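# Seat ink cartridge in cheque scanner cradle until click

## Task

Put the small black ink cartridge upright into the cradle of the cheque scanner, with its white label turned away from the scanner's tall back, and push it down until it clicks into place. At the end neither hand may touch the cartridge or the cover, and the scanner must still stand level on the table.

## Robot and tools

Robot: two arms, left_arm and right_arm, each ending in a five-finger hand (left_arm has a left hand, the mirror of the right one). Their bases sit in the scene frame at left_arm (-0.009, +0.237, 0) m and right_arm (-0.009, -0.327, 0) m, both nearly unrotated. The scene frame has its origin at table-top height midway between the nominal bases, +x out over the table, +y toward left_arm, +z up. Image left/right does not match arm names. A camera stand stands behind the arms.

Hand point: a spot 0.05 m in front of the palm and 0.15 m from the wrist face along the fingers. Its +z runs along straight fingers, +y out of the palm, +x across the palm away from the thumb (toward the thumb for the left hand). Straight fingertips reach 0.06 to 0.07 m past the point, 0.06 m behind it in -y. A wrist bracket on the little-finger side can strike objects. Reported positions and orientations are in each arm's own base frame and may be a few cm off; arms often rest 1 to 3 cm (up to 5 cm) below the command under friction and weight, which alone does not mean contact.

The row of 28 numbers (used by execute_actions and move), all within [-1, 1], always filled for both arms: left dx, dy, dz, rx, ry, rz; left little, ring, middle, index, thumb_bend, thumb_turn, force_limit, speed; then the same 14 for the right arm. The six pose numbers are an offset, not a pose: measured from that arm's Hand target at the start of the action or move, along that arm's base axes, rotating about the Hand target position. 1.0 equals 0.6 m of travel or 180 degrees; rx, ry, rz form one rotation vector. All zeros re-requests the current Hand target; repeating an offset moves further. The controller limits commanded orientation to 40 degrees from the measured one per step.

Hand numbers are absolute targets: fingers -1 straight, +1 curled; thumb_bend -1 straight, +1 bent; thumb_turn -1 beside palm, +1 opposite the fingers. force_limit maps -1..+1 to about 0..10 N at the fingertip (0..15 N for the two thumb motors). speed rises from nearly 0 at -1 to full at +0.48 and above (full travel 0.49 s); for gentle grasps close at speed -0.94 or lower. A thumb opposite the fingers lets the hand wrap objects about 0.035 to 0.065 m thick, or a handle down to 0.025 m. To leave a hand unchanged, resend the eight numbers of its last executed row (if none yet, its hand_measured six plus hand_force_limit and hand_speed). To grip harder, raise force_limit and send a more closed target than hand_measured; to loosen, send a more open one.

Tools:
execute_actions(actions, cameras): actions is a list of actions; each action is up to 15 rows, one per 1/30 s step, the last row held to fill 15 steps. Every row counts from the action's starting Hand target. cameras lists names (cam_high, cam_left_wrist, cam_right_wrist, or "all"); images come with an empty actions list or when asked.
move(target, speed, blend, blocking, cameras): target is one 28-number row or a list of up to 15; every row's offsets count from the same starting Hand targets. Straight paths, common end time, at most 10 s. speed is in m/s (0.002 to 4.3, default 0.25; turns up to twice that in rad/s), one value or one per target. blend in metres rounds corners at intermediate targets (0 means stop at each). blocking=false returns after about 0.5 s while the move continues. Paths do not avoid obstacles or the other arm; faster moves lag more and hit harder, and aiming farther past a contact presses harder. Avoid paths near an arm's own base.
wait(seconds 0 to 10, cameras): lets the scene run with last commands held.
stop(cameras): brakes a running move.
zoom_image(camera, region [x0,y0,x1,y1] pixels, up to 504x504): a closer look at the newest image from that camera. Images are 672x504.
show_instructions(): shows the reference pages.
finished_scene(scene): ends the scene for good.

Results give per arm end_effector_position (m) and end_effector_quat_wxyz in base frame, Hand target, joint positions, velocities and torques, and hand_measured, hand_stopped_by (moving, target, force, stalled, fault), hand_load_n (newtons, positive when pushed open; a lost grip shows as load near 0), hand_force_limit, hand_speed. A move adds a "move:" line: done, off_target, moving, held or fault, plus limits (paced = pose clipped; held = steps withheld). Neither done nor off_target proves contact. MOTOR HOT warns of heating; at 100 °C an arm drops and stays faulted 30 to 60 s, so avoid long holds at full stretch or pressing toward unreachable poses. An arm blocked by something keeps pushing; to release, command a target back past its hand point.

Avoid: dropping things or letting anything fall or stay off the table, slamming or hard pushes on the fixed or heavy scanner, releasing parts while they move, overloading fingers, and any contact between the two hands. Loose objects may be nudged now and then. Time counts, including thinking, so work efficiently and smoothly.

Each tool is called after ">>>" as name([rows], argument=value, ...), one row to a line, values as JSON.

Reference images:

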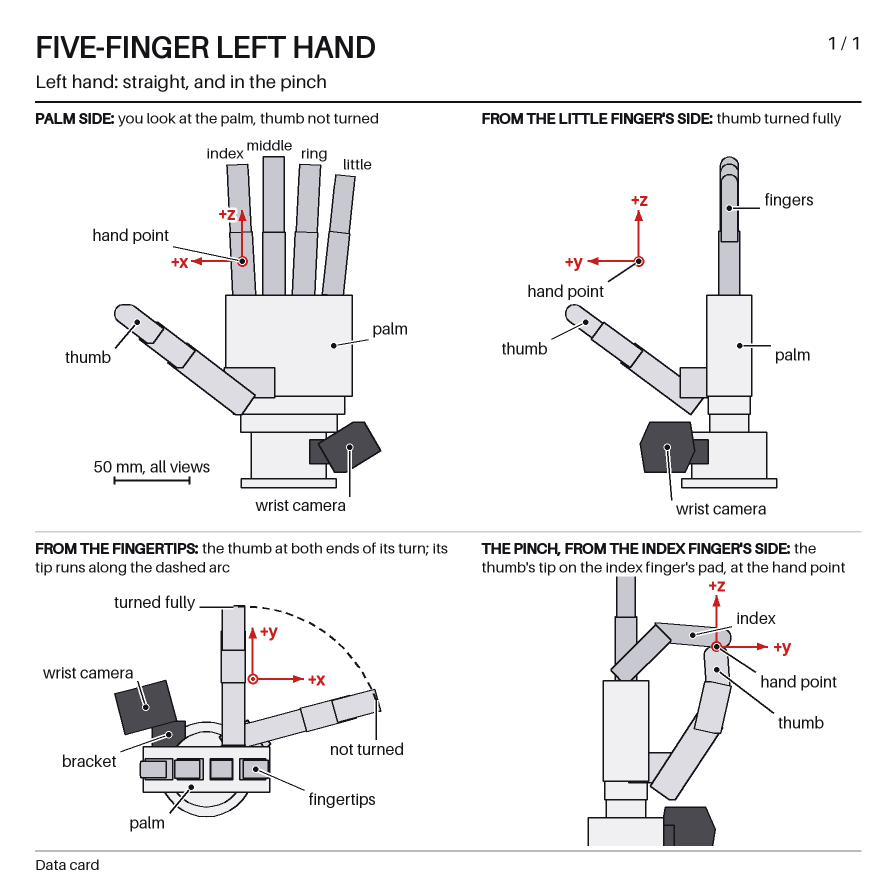

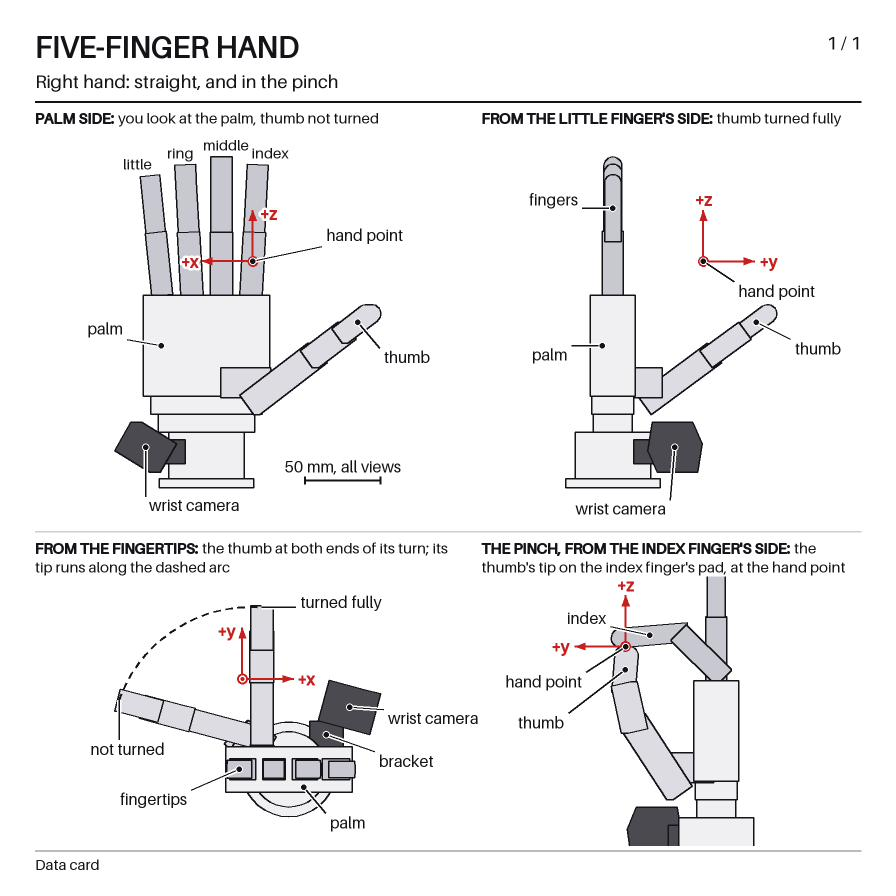

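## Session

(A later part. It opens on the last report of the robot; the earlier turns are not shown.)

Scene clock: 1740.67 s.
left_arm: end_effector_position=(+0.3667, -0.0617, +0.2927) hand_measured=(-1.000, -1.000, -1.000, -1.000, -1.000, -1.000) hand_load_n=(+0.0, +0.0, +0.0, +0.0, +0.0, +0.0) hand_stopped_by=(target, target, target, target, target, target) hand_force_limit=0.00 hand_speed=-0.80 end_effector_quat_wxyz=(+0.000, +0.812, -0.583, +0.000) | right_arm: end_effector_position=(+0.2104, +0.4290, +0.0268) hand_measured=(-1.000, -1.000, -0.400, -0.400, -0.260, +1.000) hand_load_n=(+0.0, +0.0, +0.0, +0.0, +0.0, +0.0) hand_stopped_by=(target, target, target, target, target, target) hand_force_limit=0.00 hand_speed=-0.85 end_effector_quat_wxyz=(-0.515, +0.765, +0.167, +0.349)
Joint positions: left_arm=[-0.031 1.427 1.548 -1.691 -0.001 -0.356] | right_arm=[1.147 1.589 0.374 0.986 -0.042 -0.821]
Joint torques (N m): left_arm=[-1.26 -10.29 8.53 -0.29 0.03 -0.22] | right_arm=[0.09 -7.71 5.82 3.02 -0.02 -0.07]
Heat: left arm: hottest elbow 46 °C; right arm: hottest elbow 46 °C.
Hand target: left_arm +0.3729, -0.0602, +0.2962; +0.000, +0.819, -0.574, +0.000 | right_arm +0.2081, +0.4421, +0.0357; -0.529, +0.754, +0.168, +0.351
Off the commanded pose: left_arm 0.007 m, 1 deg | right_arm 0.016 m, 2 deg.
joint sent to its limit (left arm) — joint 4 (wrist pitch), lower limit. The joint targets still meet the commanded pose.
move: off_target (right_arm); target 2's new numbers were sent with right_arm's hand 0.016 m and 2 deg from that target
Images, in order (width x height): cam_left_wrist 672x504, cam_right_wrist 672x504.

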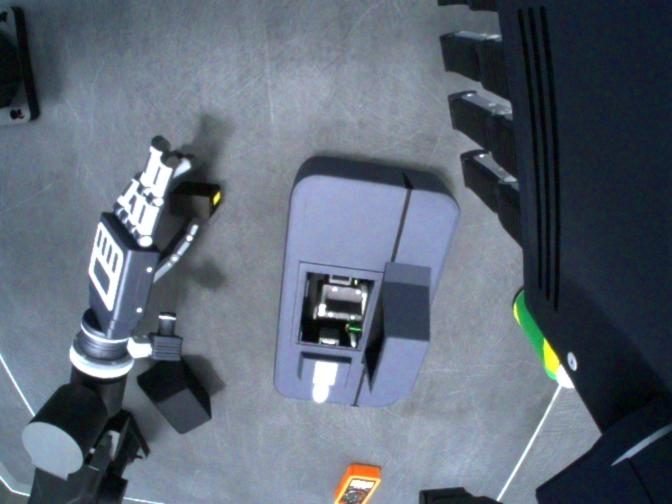

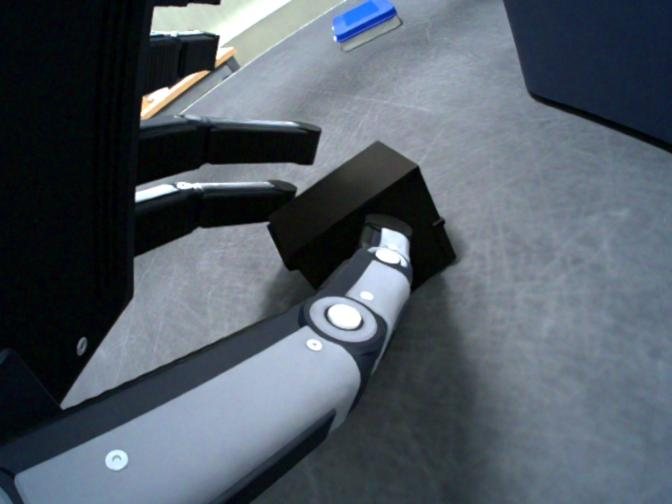

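>>> move(target=[0,0,0,0,0,0,-1,-1,-1,-1,-1,-1,0,-0.8, 0,0,0,0,0,0,-1,-1,0.2,0.2,-0.26,1,-0.4,-0.92], speed=0.04, cameras=["cam_left_wrist","cam_right_wrist"])

>>> zoom_image(camera="cam_left_wrist", region=[120, 130, 240, 250])

>>> zoom_image(camera="cam_right_wrist", region=[280, 140, 520, 360])

Scene clock: 1775.07 s.
left_arm: end_effector_position=(+0.3667, -0.0617, +0.2927) hand_measured=(-1.000, -1.000, -1.000, -1.000, -1.000, -1.000) hand_load_n=(+0.0, +0.0, +0.0, +0.0, +0.0, +0.0) hand_stopped_by=(target, target, target, target, target, target) hand_force_limit=0.00 hand_speed=-0.80 end_effector_quat_wxyz=(+0.000, +0.812, -0.583, +0.000) | right_arm: end_effector_position=(+0.2104, +0.4290, +0.0269) hand_measured=(-1.000, -1.000, -0.028, -0.020, -0.262, +1.000) hand_load_n=(+0.0, +0.0, +4.5, +3.5, +6.0, +0.0) hand_stopped_by=(target, target, force, force, target, target) hand_force_limit=-0.40 hand_speed=-0.92 end_effector_quat_wxyz=(-0.515, +0.765, +0.167, +0.349)
Joint positions: left_arm=[-0.031 1.427 1.548 -1.691 -0.001 -0.356] | right_arm=[1.147 1.589 0.374 0.986 -0.042 -0.821]
Joint torques (N m): left_arm=[-1.08 -10.7 8.43 -0.32 -0.02 -0.2] | right_arm=[-0.15 -7.41 5.85 2.91 -0.01 -0.1]
Heat: left arm: hottest elbow 46 °C; right arm: hottest elbow 43 °C.
Hand target: left_arm +0.3729, -0.0602, +0.2962; +0.000, +0.819, -0.574, +0.000 | right_arm +0.2081, +0.4420, +0.0357; -0.529, +0.754, +0.168, +0.351
Off the commanded pose: left_arm 0.007 m, 1 deg | right_arm 0.016 m, 2 deg.
joint sent to its limit (left arm) — joint 4 (wrist pitch), lower limit. The joint targets still meet the commanded pose.
move: off_target (right_arm)
Images, in order (width x height): cam_left_wrist 672x504, cam_right_wrist 672x504.

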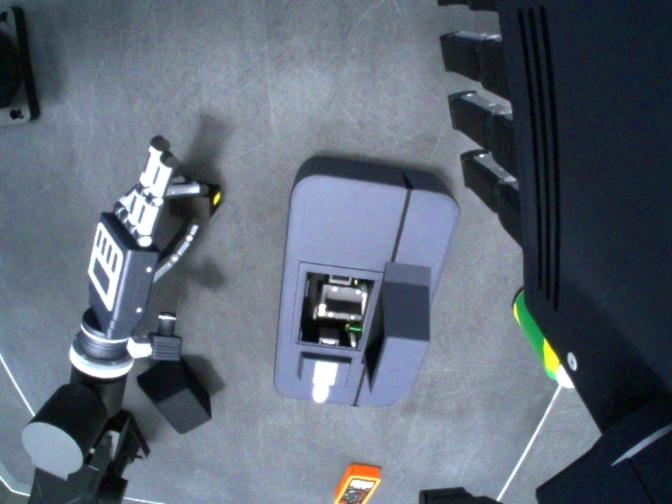

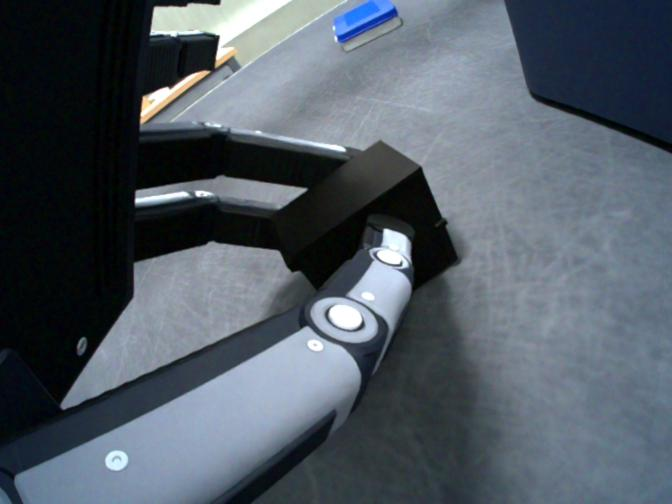

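Scaled by 4.200 from the camera's 672x504 image, which has a finer 960x720 frame.

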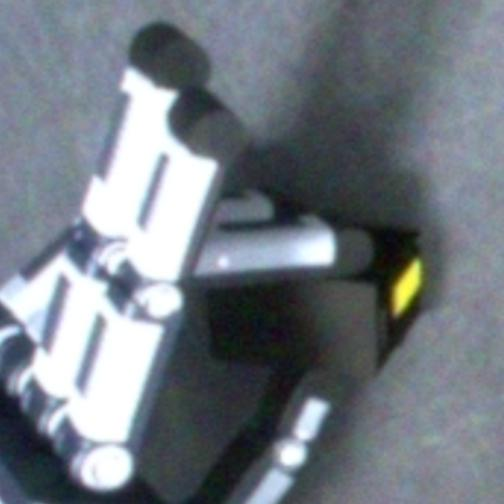

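Scaled by 2.100 from the camera's 672x504 image, which has a finer 960x720 frame.

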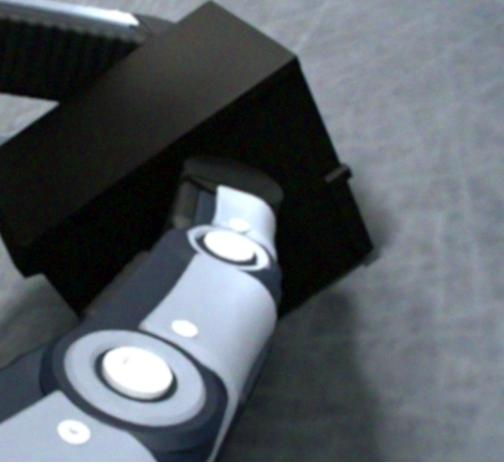

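>>> move([
  [0,0,0,0,0,0,-1,-1,-1,-1,-1,-1,0,-0.8, 0.06,-0.02,0.22,0,-0.008,-0.005,-1,-1,0.2,0.2,-0.26,1,-0.4,-0.92],
  [0,0,0,0,0,0,-1,-1,-1,-1,-1,-1,0,-0.8, 0.303,-0.173,0.215,0.003,-0.0165,-0.010,-1,-1,0.2,0.2,-0.26,1,-0.4,-0.92],
], speed=0.1, blend=0.02, cameras=["cam_left_wrist","cam_right_wrist"])

>>> zoom_image(camera="cam_right_wrist", region=[350, 130, 550, 330])

>>> zoom_image(camera="cam_right_wrist", region=[370, 270, 570, 470])

Scene clock: 1838.17 s.
left_arm: end_effector_position=(+0.3667, -0.0617, +0.2927) hand_measured=(-1.000, -1.000, -1.000, -1.000, -1.000, -1.000) hand_load_n=(+0.0, +0.0, +0.0, +0.0, +0.0, +0.0) hand_stopped_by=(target, target, target, target, target, target) hand_force_limit=0.00 hand_speed=-0.80 end_effector_quat_wxyz=(+0.000, +0.812, -0.583, +0.000) | right_arm: end_effector_position=(+0.3661, +0.3288, +0.1347) hand_measured=(-1.000, -1.000, -0.028, -0.020, -0.262, +1.000) hand_load_n=(+0.0, +0.0, +4.5, +3.5, +6.5, +0.0) hand_stopped_by=(target, target, force, force, target, target) hand_force_limit=-0.40 hand_speed=-0.92 end_effector_quat_wxyz=(-0.516, +0.765, +0.159, +0.350)
Joint positions: left_arm=[-0.031 1.427 1.548 -1.691 -0.001 -0.356] | right_arm=[0.562 1.26 0.541 0.448 -0.6 -0.957]
Joint torques (N m): left_arm=[-1.85 -10.46 8.47 -0.28 0 -0.25] | right_arm=[-1.9 -6.95 11.62 2.73 -0.26 -0.22]
Heat: left arm: hottest elbow 46 °C; right arm: hottest elbow 41 °C.
Hand target: left_arm +0.3729, -0.0602, +0.2962; +0.000, +0.819, -0.574, +0.000 | right_arm +0.3898, +0.3383, +0.1647; -0.522, +0.745, +0.168, +0.379
Off the commanded pose: left_arm 0.007 m, 1 deg | right_arm 0.039 m, 4 deg.
joint sent to its limit (left arm) — joint 4 (wrist pitch), lower limit. The joint targets still meet the commanded pose.
move: off_target (right_arm)
Images, in order (width x height): cam_left_wrist 672x504, cam_right_wrist 672x504.

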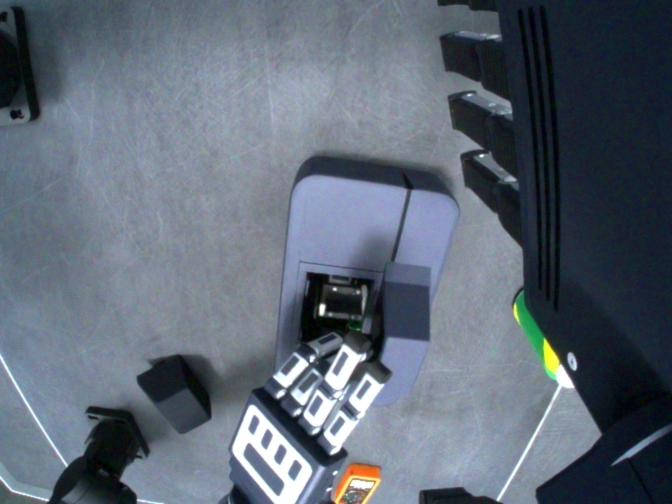

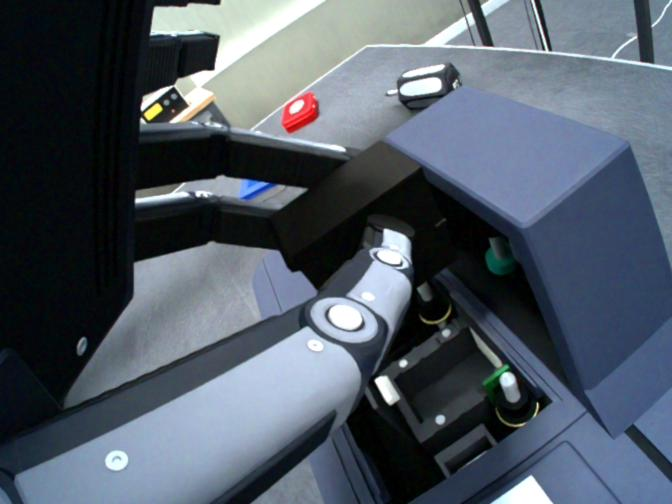

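Scaled by 2.520 from the camera's 672x504 image, which has a finer 960x720 frame.

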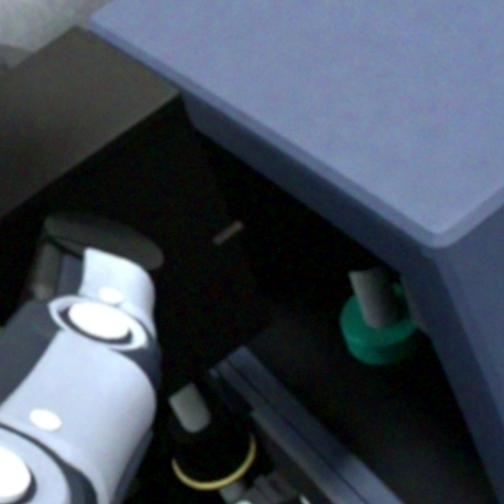

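Scaled by 2.520 from the camera's 672x504 image, which has a finer 960x720 frame.

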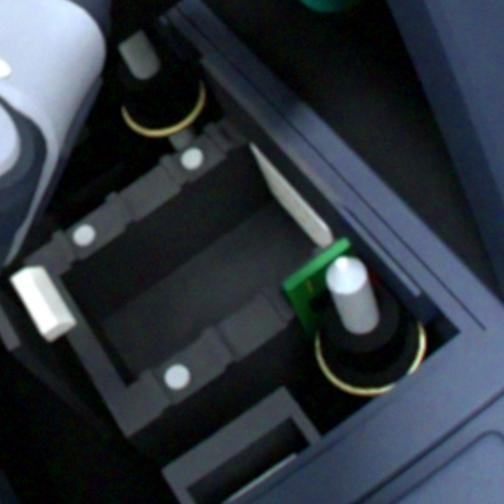

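>>> wait(seconds=0.5, cameras=["cam_left_wrist","cam_right_wrist"])

Scene clock: 1880.63 s.
left_arm: end_effector_position=(+0.3667, -0.0617, +0.2927) hand_measured=(-1.000, -1.000, -1.000, -1.000, -1.000, -1.000) hand_load_n=(+0.0, +0.0, +0.0, +0.0, +0.0, +0.0) hand_stopped_by=(target, target, target, target, target, target) hand_force_limit=0.00 hand_speed=-0.80 end_effector_quat_wxyz=(+0.000, +0.812, -0.583, +0.000) | right_arm: end_effector_position=(+0.3662, +0.3288, +0.1347) hand_measured=(-1.000, -1.000, -0.028, -0.020, -0.262, +1.000) hand_load_n=(+0.0, +0.0, +4.5, +3.0, +6.0, +0.0) hand_stopped_by=(target, target, force, force, target, target) hand_force_limit=-0.40 hand_speed=-0.92 end_effector_quat_wxyz=(-0.516, +0.765, +0.159, +0.351)
Joint positions: left_arm=[-0.031 1.427 1.548 -1.691 -0.001 -0.356] | right_arm=[0.562 1.26 0.541 0.448 -0.6 -0.958]
Joint torques (N m): left_arm=[-1.2 -9.52 8.66 -0.13 0.07 -0.21] | right_arm=[-1.85 -6.77 11.56 2.7 -0.29 -0.25]
Heat: left arm: hottest elbow 46 °C; right arm: hottest elbow 47 °C.
Hand target: left_arm +0.3729, -0.0602, +0.2962; +0.000, +0.819, -0.574, +0.000 | right_arm +0.3898, +0.3383, +0.1647; -0.522, +0.745, +0.168, +0.379
Off the commanded pose: left_arm 0.007 m, 1 deg | right_arm 0.039 m, 4 deg.
wait: 0.50 s; at rest from the start
Images, in order (width x height): cam_left_wrist 672x504, cam_right_wrist 672x504.

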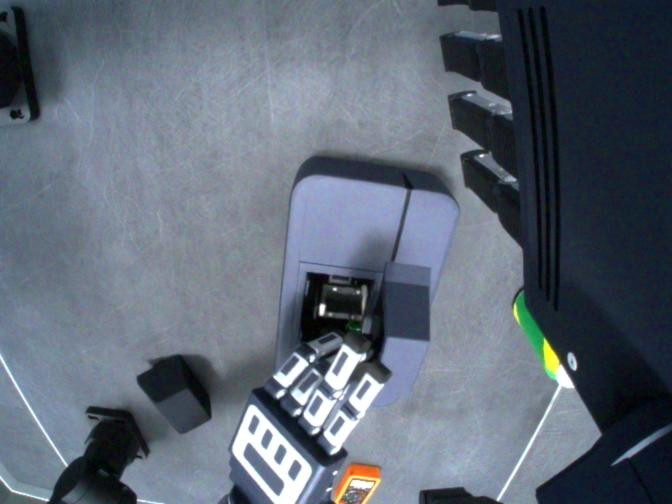

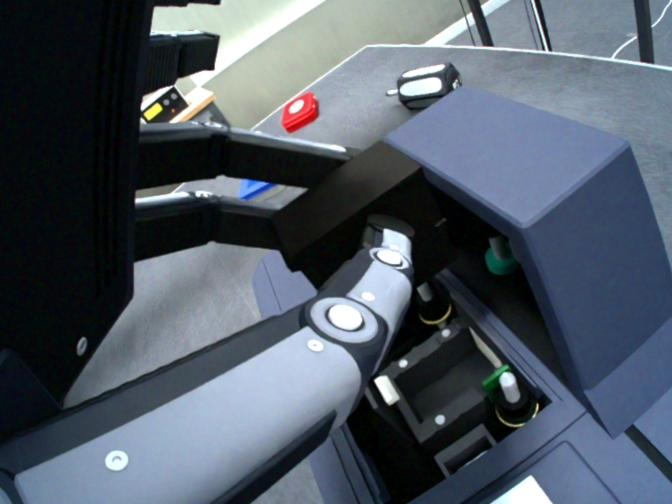

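>>> zoom_image(camera="cam_right_wrist", region=[330, 130, 580, 480])

Scaled by 1.440 from the camera's 672x504 image, which has a finer 960x720 frame.

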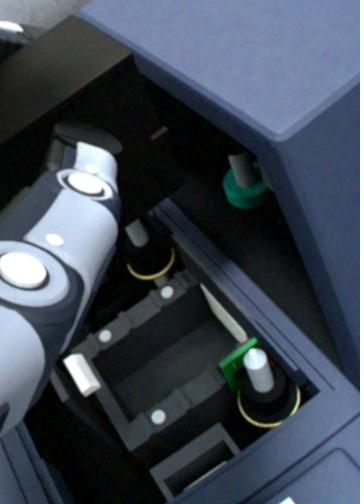

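>>> move(target=[0,0,0,0,0,0,-1,-1,-1,-1,-1,-1,0,-0.8,-0.0058,0.0033,-0.05,0,0,0,-1,-1,0.2,0.2,-0.26,1,-0.4,-0.92], speed=0.05, cameras=["cam_right_wrist","cam_left_wrist"])

Scene clock: 1946.07 s.
left_arm: end_effector_position=(+0.3667, -0.0617, +0.2927) hand_measured=(-1.000, -1.000, -1.000, -1.000, -1.000, -1.000) hand_load_n=(+0.0, +0.0, +0.0, +0.0, +0.0, +0.0) hand_stopped_by=(target, target, target, target, target, target) hand_force_limit=0.00 hand_speed=-0.80 end_effector_quat_wxyz=(+0.000, +0.812, -0.583, +0.000) | right_arm: end_effector_position=(+0.3748, +0.3370, +0.1255) hand_measured=(-1.000, -1.000, -0.028, -0.020, -0.262, +1.000) hand_load_n=(+0.0, +0.0, +4.0, +5.0, +4.0, +1.0) hand_stopped_by=(target, target, force, force, target, target) hand_force_limit=-0.40 hand_speed=-0.92 end_effector_quat_wxyz=(-0.524, +0.755, +0.163, +0.359)
Joint positions: left_arm=[-0.031 1.427 1.548 -1.691 -0.001 -0.356] | right_arm=[0.563 1.331 0.541 0.553 -0.608 -0.95]
Joint torques (N m): left_arm=[-1.49 -10.34 8.79 -0.06 0 -0.23] | right_arm=[-1.03 -6.89 8.17 3.18 0.54 -0.26]
Heat: left arm: hottest elbow 46 °C; right arm: hottest elbow 51 °C.
Hand target: left_arm +0.3729, -0.0602, +0.2962; +0.000, +0.819, -0.574, +0.000 | right_arm +0.3863, +0.3404, +0.1348; -0.522, +0.745, +0.168, +0.379
Off the commanded pose: left_arm 0.007 m, 1 deg | right_arm 0.015 m, 3 deg.
joint sent to its limit (left arm) — joint 4 (wrist pitch), lower limit. The joint targets still meet the commanded pose.
move: off_target (right_arm)
Images, in order (width x height): cam_left_wrist 672x504, cam_right_wrist 672x504.

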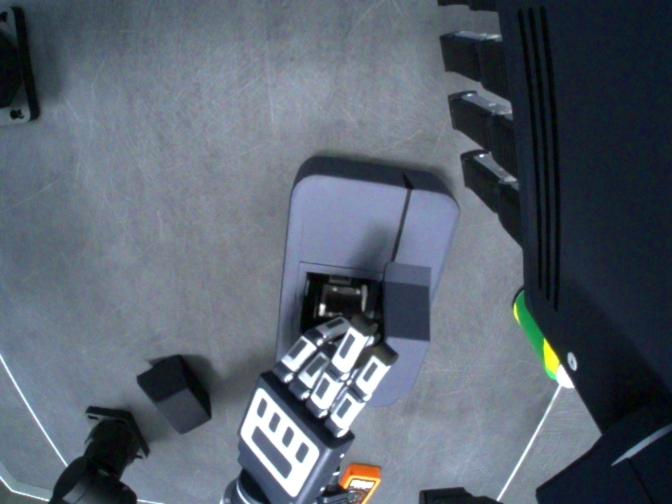

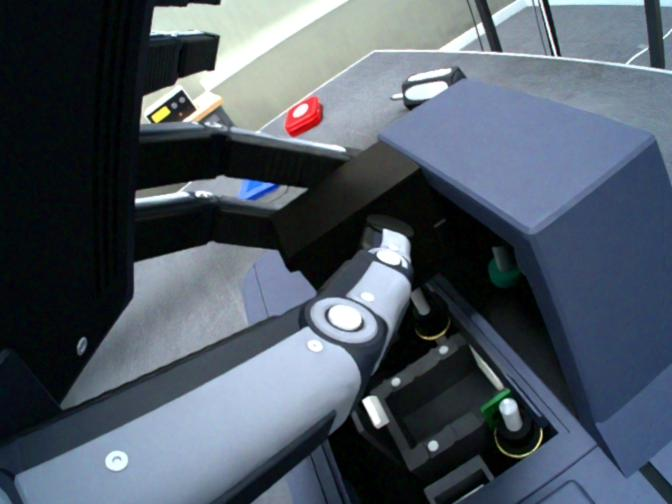

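>>> zoom_image(camera="cam_right_wrist", region=[340, 310, 540, 504])

>>> zoom_image(camera="cam_right_wrist", region=[260, 120, 480, 300])

Scaled by 2.520 from the camera's 672x504 image, which has a finer 960x720 frame.

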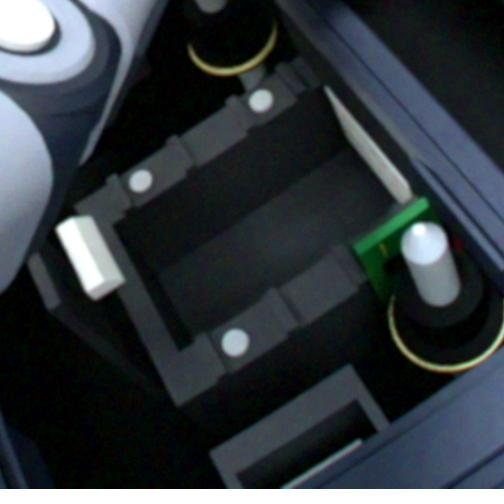

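Scaled by 2.291 from the camera's 672x504 image, which has a finer 960x720 frame.

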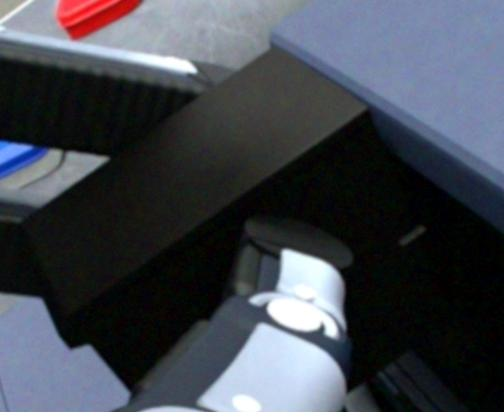

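>>> move(target=[0,0,0,0,0,0,-1,-1,-1,-1,-1,-1,0,-0.8,-0.0142,-0.01,-0.025,-0.0094,0.005,0.0022,-1,-1,0.2,0.2,-0.26,1,-0.4,-0.92], speed=0.05, cameras=["cam_right_wrist"])

Scene clock: 2020.63 s.
left_arm: end_effector_position=(+0.3667, -0.0617, +0.2927) hand_measured=(-1.000, -1.000, -1.000, -1.000, -1.000, -1.000) hand_load_n=(+0.0, +0.0, +0.0, +0.0, -0.5, +0.0) hand_stopped_by=(target, target, target, target, target, target) hand_force_limit=0.00 hand_speed=-0.80 end_effector_quat_wxyz=(+0.000, +0.812, -0.583, +0.000) | right_arm: end_effector_position=(+0.3742, +0.3332, +0.1173) hand_measured=(-1.000, -1.000, -0.028, -0.020, -0.262, +1.000) hand_load_n=(+0.0, +0.0, +4.5, +3.5, +5.5, +0.0) hand_stopped_by=(target, target, force, force, target, target) hand_force_limit=-0.40 hand_speed=-0.92 end_effector_quat_wxyz=(-0.515, +0.759, +0.167, +0.361)
Joint positions: left_arm=[-0.031 1.427 1.548 -1.691 -0.001 -0.356] | right_arm=[0.563 1.338 0.53 0.553 -0.597 -0.973]
Joint torques (N m): left_arm=[-1.2 -9.99 8.44 -0.29 0.04 -0.2] | right_arm=[-1.03 -7.06 7.17 2.54 -0.05 -0.28]
Heat: left arm: hottest elbow 46 °C; right arm: hottest elbow 46 °C.
Hand target: left_arm +0.3729, -0.0602, +0.2962; +0.000, +0.819, -0.574, +0.000 | right_arm +0.3778, +0.3344, +0.1196; -0.514, +0.755, +0.172, +0.369
Off the commanded pose: left_arm 0.007 m, 1 deg | right_arm 0.005 m, 1 deg.
joint sent to its limit (left arm) — joint 4 (wrist pitch), lower limit. The joint targets still meet the commanded pose.
move: done
Images, in order (width x height): cam_right_wrist 672x504.

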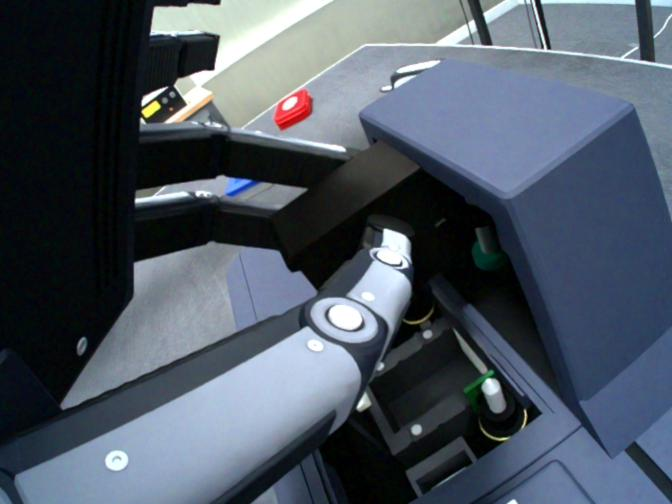

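>>> zoom_image(camera="cam_right_wrist", region=[340, 270, 540, 504])

>>> zoom_image(camera="cam_right_wrist", region=[370, 130, 510, 300])

Scaled by 2.154 from the camera's 672x504 image, which has a finer 960x720 frame.

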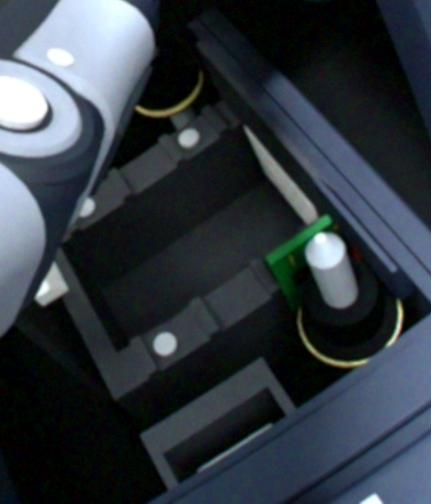

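Scaled by 2.965 from the camera's 672x504 image, which has a finer 960x720 frame.

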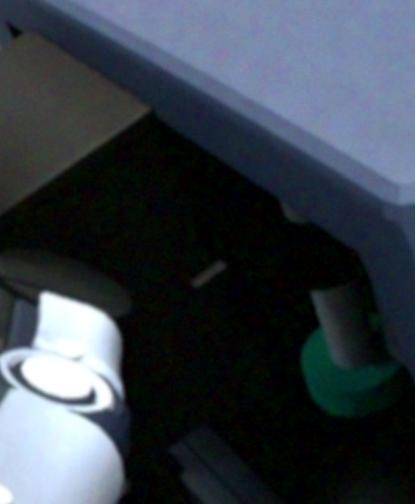

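>>> move(target=[0,0,0,0,0,0,-1,-1,-1,-1,-1,-1,0,-0.8,-0.015,-0.002,-0.03,-0.003,0.0072,0.0,-1,-1,0.2,0.2,-0.26,1,-0.4,-0.92], speed=0.05, cameras=["cam_right_wrist"])

>>> zoom_image(camera="cam_right_wrist", region=[320, 230, 540, 450])

Scene clock: 2064.50 s.
left_arm: end_effector_position=(+0.3667, -0.0617, +0.2927) hand_measured=(-1.000, -1.000, -1.000, -1.000, -1.000, -1.000) hand_load_n=(+0.0, +0.0, +0.0, +0.0, +0.0, +0.0) hand_stopped_by=(target, target, target, target, target, target) hand_force_limit=0.00 hand_speed=-0.80 end_effector_quat_wxyz=(+0.000, +0.812, -0.583, +0.000) | right_arm: end_effector_position=(+0.3680, +0.3273, +0.0967) hand_measured=(-1.000, -1.000, -0.028, -0.020, -0.262, +1.000) hand_load_n=(+0.0, +0.5, +4.5, +3.5, +6.0, +0.0) hand_stopped_by=(target, target, force, force, target, target) hand_force_limit=-0.40 hand_speed=-0.92 end_effector_quat_wxyz=(-0.509, +0.769, +0.161, +0.352)
Joint positions: left_arm=[-0.031 1.427 1.548 -1.691 -0.001 -0.356] | right_arm=[0.563 1.364 0.502 0.576 -0.589 -0.973]
Joint torques (N m): left_arm=[-0.67 -10.52 8.54 -0.21 0.06 -0.18] | right_arm=[-0.44 -7.36 6.87 2.95 -0.09 -0.18]
Heat: left arm: hottest elbow 46 °C; right arm: hottest elbow 44 °C.
Hand target: left_arm +0.3729, -0.0602, +0.2962; +0.000, +0.819, -0.574, +0.000 | right_arm +0.3688, +0.3332, +0.1017; -0.512, +0.761, +0.168, +0.360
Off the commanded pose: left_arm 0.007 m, 1 deg | right_arm 0.008 m, 2 deg.
joint sent to its limit (left arm) — joint 4 (wrist pitch), lower limit. The joint targets still meet the commanded pose.
move: done
Images, in order (width x height): cam_right_wrist 672x504.

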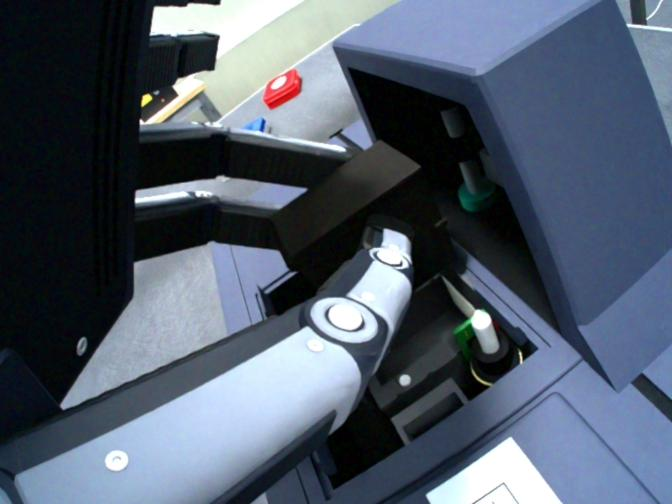

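Scaled by 2.291 from the camera's 672x504 image, which has a finer 960x720 frame.

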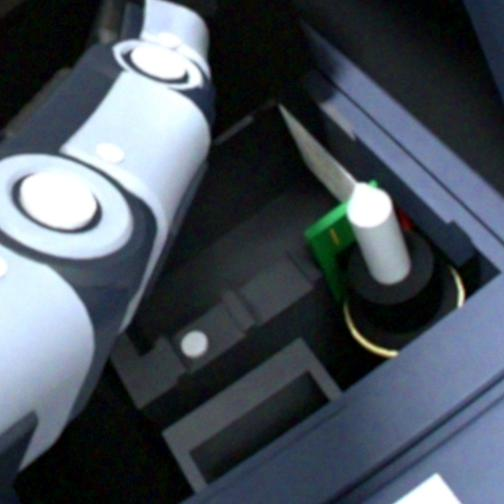

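>>> zoom_image(camera="cam_right_wrist", region=[400, 150, 500, 290])

Scaled by 3.600 from the camera's 672x504 image, which has a finer 960x720 frame.

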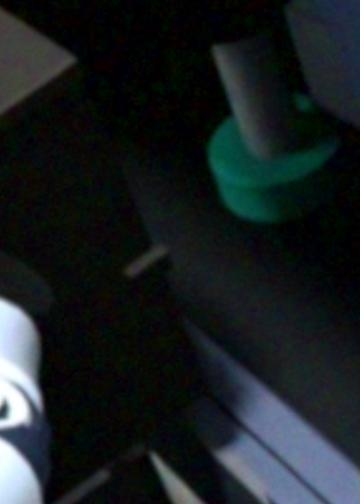

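>>> move(target=[0,0,0,0,0,0,-1,-1,-1,-1,-1,-1,0,-0.8,-0.005,0.0035,-0.032,0.0,0.0,0.0,-1,-1,0.2,0.2,-0.26,1,-0.4,-0.92], speed=0.04, cameras=["cam_right_wrist"])

>>> zoom_image(camera="cam_right_wrist", region=[340, 150, 560, 400])

Scene clock: 2138.90 s.
left_arm: end_effector_position=(+0.3667, -0.0617, +0.2927) hand_measured=(-1.000, -1.000, -1.000, -1.000, -1.000, -1.000) hand_load_n=(+0.0, +0.0, -0.5, +0.0, +0.0, +0.0) hand_stopped_by=(target, target, target, target, target, target) hand_force_limit=0.00 hand_speed=-0.80 end_effector_quat_wxyz=(+0.000, +0.812, -0.583, +0.000) | right_arm: end_effector_position=(+0.3709, +0.3301, +0.0887) hand_measured=(-1.000, -1.000, -0.028, -0.020, -0.262, +1.000) hand_load_n=(+0.0, -0.5, +5.5, +3.5, +4.5, -1.0) hand_stopped_by=(target, target, force, force, target, target) hand_force_limit=-0.40 hand_speed=-0.92 end_effector_quat_wxyz=(-0.511, +0.761, +0.164, +0.365)
Joint positions: left_arm=[-0.031 1.427 1.548 -1.691 -0.001 -0.356] | right_arm=[0.568 1.411 0.488 0.667 -0.581 -0.974]
Joint torques (N m): left_arm=[-2.14 -9.76 8.62 -0.44 0.02 -0.23] | right_arm=[0.09 -6.59 5.91 2.54 0.02 -0.16]
Heat: left arm: hottest elbow 46 °C; right arm: hottest elbow 43 °C.
Hand target: left_arm +0.3729, -0.0602, +0.2962; +0.000, +0.819, -0.574, +0.000 | right_arm +0.3657, +0.3353, +0.0825; -0.512, +0.761, +0.168, +0.360
Off the commanded pose: left_arm 0.007 m, 1 deg | right_arm 0.010 m, 1 deg.
joint sent to its limit (left arm) — joint 4 (wrist pitch), lower limit. The joint targets still meet the commanded pose.
move: done
Images, in order (width x height): cam_right_wrist 672x504.

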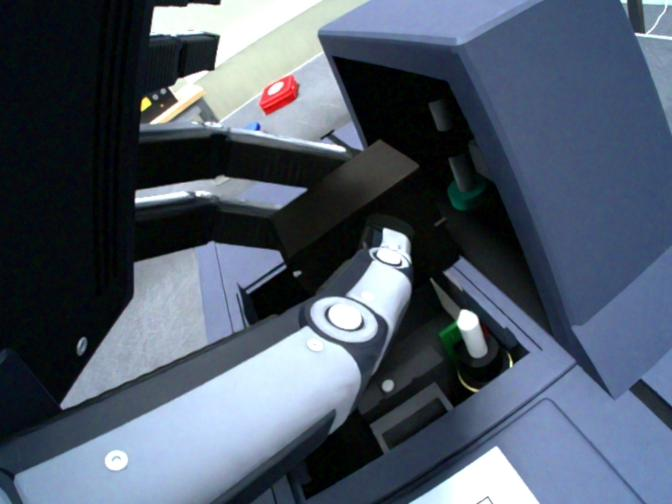

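Scaled by 2.016 from the camera's 672x504 image, which has a finer 960x720 frame.

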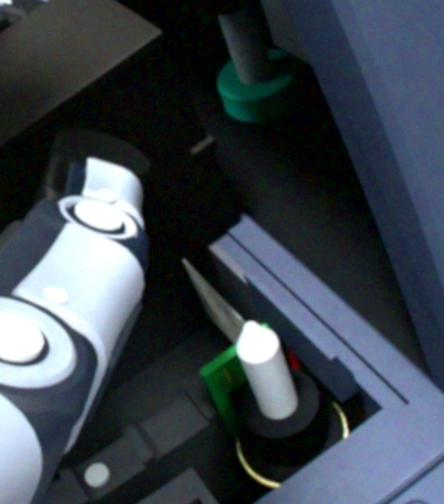

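>>> move(target=[0,0,0,0,0,0,-1,-1,-1,-1,-1,-1,0,-0.8,-0.012,0.0035,-0.018,0.0,0.008,0.003,-1,-1,0.2,0.2,-0.26,1,-0.4,-0.92], speed=0.04, cameras=["cam_right_wrist"])

>>> zoom_image(camera="cam_right_wrist", region=[340, 150, 560, 400])

Scene clock: 2169.20 s.
left_arm: end_effector_position=(+0.3667, -0.0617, +0.2927) hand_measured=(-1.000, -1.000, -1.000, -1.000, -1.000, -1.000) hand_load_n=(+0.0, +0.0, +0.0, +0.0, +0.0, +0.0) hand_stopped_by=(target, target, target, target, target, target) hand_force_limit=0.00 hand_speed=-0.80 end_effector_quat_wxyz=(+0.000, +0.812, -0.583, +0.000) | right_arm: end_effector_position=(+0.3700, +0.3317, +0.0873) hand_measured=(-1.000, -1.000, -0.028, -0.020, -0.262, +1.000) hand_load_n=(+0.0, +0.0, +5.5, +3.5, +3.5, -1.5) hand_stopped_by=(target, target, force, force, target, target) hand_force_limit=-0.40 hand_speed=-0.92 end_effector_quat_wxyz=(-0.513, +0.757, +0.167, +0.368)
Joint positions: left_arm=[-0.031 1.427 1.548 -1.691 -0.001 -0.356] | right_arm=[0.571 1.423 0.482 0.695 -0.581 -0.974]
Joint torques (N m): left_arm=[-1.38 -9.7 8.64 -0.34 0 -0.21] | right_arm=[0.44 -6.07 5.49 2.19 -0.21 -0.01]
Heat: left arm: hottest elbow 46 °C; right arm: hottest elbow 40 °C.
Hand target: left_arm +0.3729, -0.0602, +0.2962; +0.000, +0.819, -0.574, +0.000 | right_arm +0.3586, +0.3374, +0.0717; -0.516, +0.765, +0.166, +0.348
Off the commanded pose: left_arm 0.007 m, 1 deg | right_arm 0.020 m, 2 deg.
joint sent to its limit (left arm) — joint 4 (wrist pitch), lower limit. The joint targets still meet the commanded pose.
move: off_target (right_arm)
Images, in order (width x height): cam_right_wrist 672x504.

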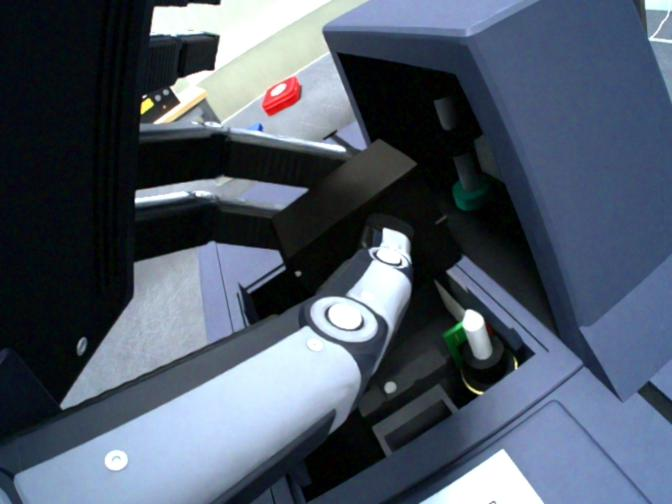

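Scaled by 2.016 from the camera's 672x504 image, which has a finer 960x720 frame.

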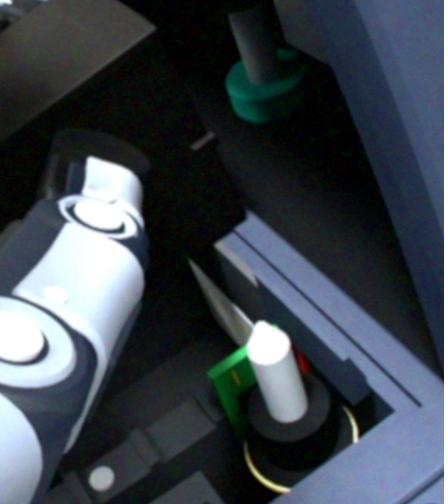

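>>> wait(seconds=0, cameras=["cam_left_wrist","cam_high"])

>>> zoom_image(camera="cam_left_wrist", region=[220, 240, 480, 480])

Scene clock: 2191.33 s.
left_arm: end_effector_position=(+0.3667, -0.0617, +0.2927) hand_measured=(-1.000, -1.000, -1.000, -1.000, -1.000, -1.000) hand_load_n=(+0.0, +0.0, +0.0, +0.0, +0.0, +0.0) hand_stopped_by=(target, target, target, target, target, target) hand_force_limit=0.00 hand_speed=-0.80 end_effector_quat_wxyz=(+0.000, +0.812, -0.583, +0.000) | right_arm: end_effector_position=(+0.3700, +0.3317, +0.0873) hand_measured=(-1.000, -1.000, -0.028, -0.020, -0.262, +1.000) hand_load_n=(+0.0, +0.0, +5.5, +3.0, +4.0, -1.5) hand_stopped_by=(target, target, force, force, target, target) hand_force_limit=-0.40 hand_speed=-0.92 end_effector_quat_wxyz=(-0.513, +0.757, +0.167, +0.368)
Joint positions: left_arm=[-0.031 1.427 1.548 -1.691 -0.001 -0.356] | right_arm=[0.571 1.423 0.482 0.695 -0.581 -0.974]
Joint torques (N m): left_arm=[-1.49 -10.58 8.2 -0.08 0 -0.21] | right_arm=[0.32 -6.12 5.49 2.24 -0.2 0]
Heat: left arm: hottest elbow 46 °C; right arm: hottest elbow 40 °C.
Hand target: left_arm +0.3729, -0.0602, +0.2962; +0.000, +0.819, -0.574, +0.000 | right_arm +0.3586, +0.3374, +0.0717; -0.516, +0.765, +0.166, +0.348
Off the commanded pose: left_arm 0.007 m, 1 deg | right_arm 0.020 m, 2 deg.
Images, in order (width x height): cam_high 672x504, cam_left_wrist 672x504.

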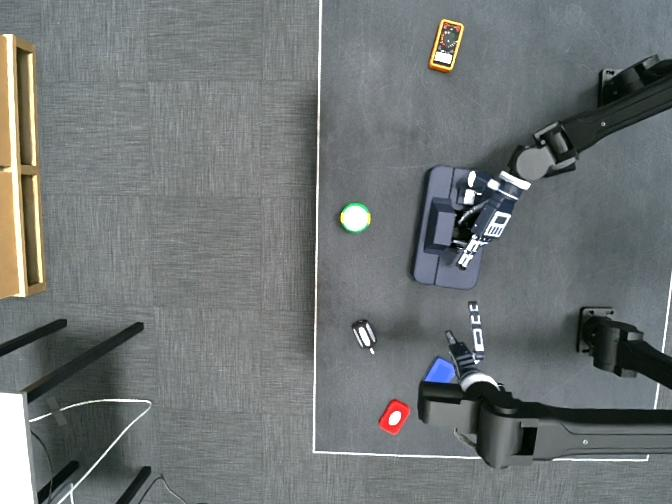

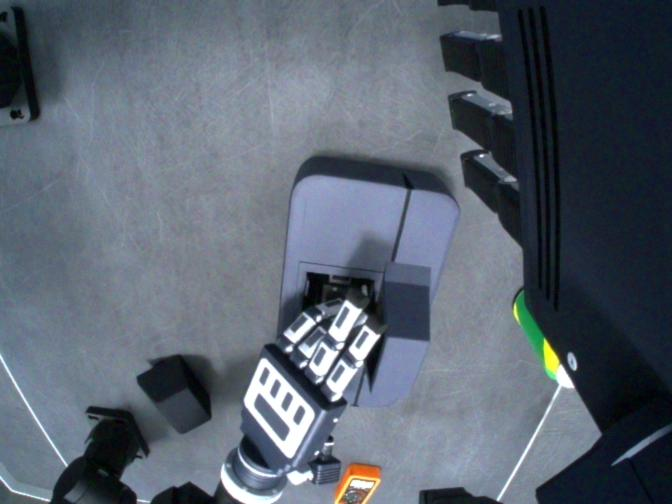

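Scaled by 1.938 from the camera's 672x504 image, which has a finer 960x720 frame.

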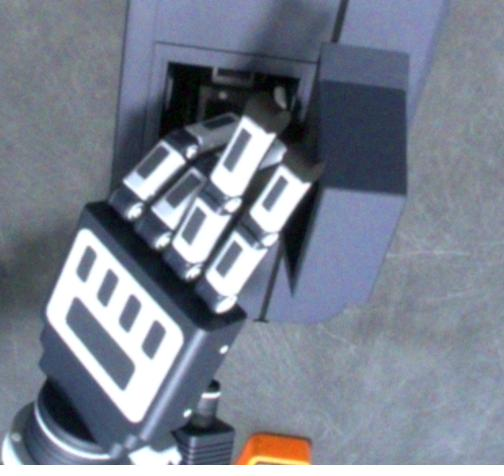

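>>> move([
  [0,0,0,0,0,0,-1,-1,-1,-1,-1,-1,0,-0.8,0,0,0.1667,0,0,0,-1,-1,0.2,0.2,-0.26,1,-0.4,-0.92],
  [0,0,0,0,0,0,-1,-1,-1,-1,-1,-1,0,-0.8,-0.2067,-0.045,0.1667,0,0,0,-1,-1,0.2,0.2,-0.26,1,-0.4,-0.92],
], speed=[0.08,0.12], blend=0.02, cameras=["cam_left_wrist","cam_right_wrist"])

Scene clock: 2313.57 s.
left_arm: end_effector_position=(+0.3667, -0.0617, +0.2927) hand_measured=(-1.000, -1.000, -1.000, -1.000, -1.000, -1.000) hand_load_n=(+0.0, +0.0, +0.0, +0.0, +0.0, +0.0) hand_stopped_by=(target, target, target, target, target, target) hand_force_limit=0.00 hand_speed=-0.80 end_effector_quat_wxyz=(+0.000, +0.812, -0.583, +0.000) | right_arm: end_effector_position=(+0.2377, +0.3069, +0.1681) hand_measured=(-1.000, -1.000, -0.028, -0.020, -0.262, +1.000) hand_load_n=(+0.0, +0.0, +4.0, +3.5, +6.0, -0.5) hand_stopped_by=(target, target, force, force, target, target) hand_force_limit=-0.40 hand_speed=-0.92 end_effector_quat_wxyz=(-0.512, +0.767, +0.164, +0.351)
Joint positions: left_arm=[-0.031 1.427 1.548 -1.691 -0.001 -0.356] | right_arm=[0.798 0.747 0.359 0.14 -0.372 -0.903]
Joint torques (N m): left_arm=[-1.08 -10.46 8.49 -0.23 -0.03 -0.25] | right_arm=[0.21 -2.08 9.39 1.89 -0.01 -0.1]
Heat: left arm: hottest elbow 46 °C; right arm: hottest elbow 38 °C.
Hand target: left_arm +0.3729, -0.0602, +0.2962; +0.000, +0.819, -0.574, +0.000 | right_arm +0.2346, +0.3103, +0.1717; -0.516, +0.765, +0.165, +0.348
Off the commanded pose: left_arm 0.007 m, 1 deg | right_arm 0.006 m, 1 deg.
joint sent to its limit (left arm) — joint 4 (wrist pitch), lower limit. The joint targets still meet the commanded pose.
move: done
Images, in order (width x height): cam_left_wrist 672x504, cam_right_wrist 672x504.

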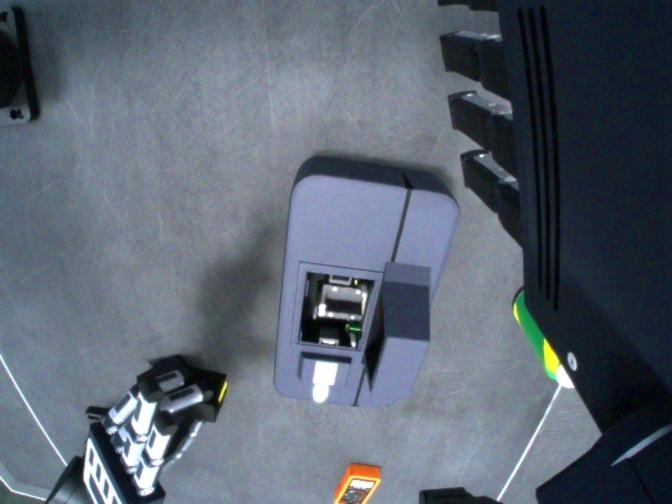

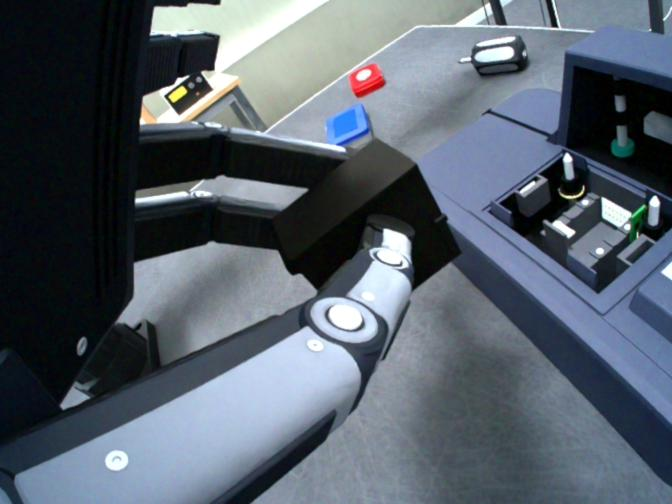

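>>> zoom_image(camera="cam_right_wrist", region=[470, 100, 672, 310])

>>> zoom_image(camera="cam_right_wrist", region=[250, 120, 480, 320])

Scaled by 2.400 from the camera's 672x504 image, which has a finer 960x720 frame.

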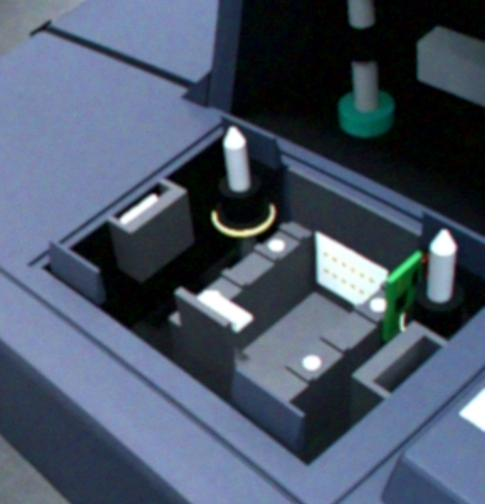

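Scaled by 2.191 from the camera's 672x504 image, which has a finer 960x720 frame.

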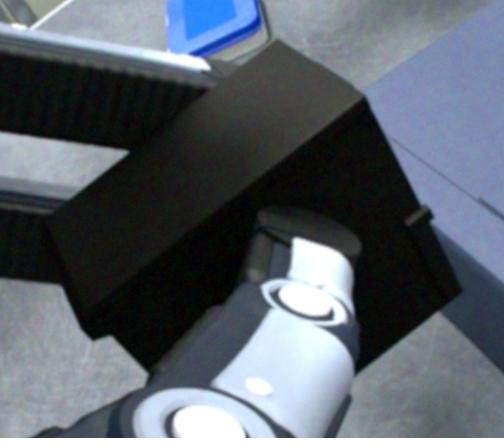

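>>> zoom_image(camera="cam_right_wrist", region=[265, 200, 355, 300])

Scaled by 5.040 from the camera's 672x504 image, which has a finer 960x720 frame.

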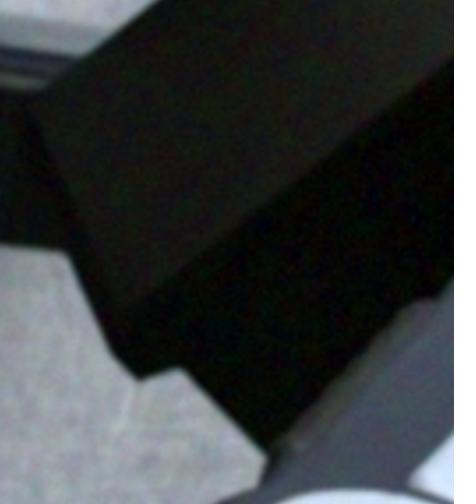

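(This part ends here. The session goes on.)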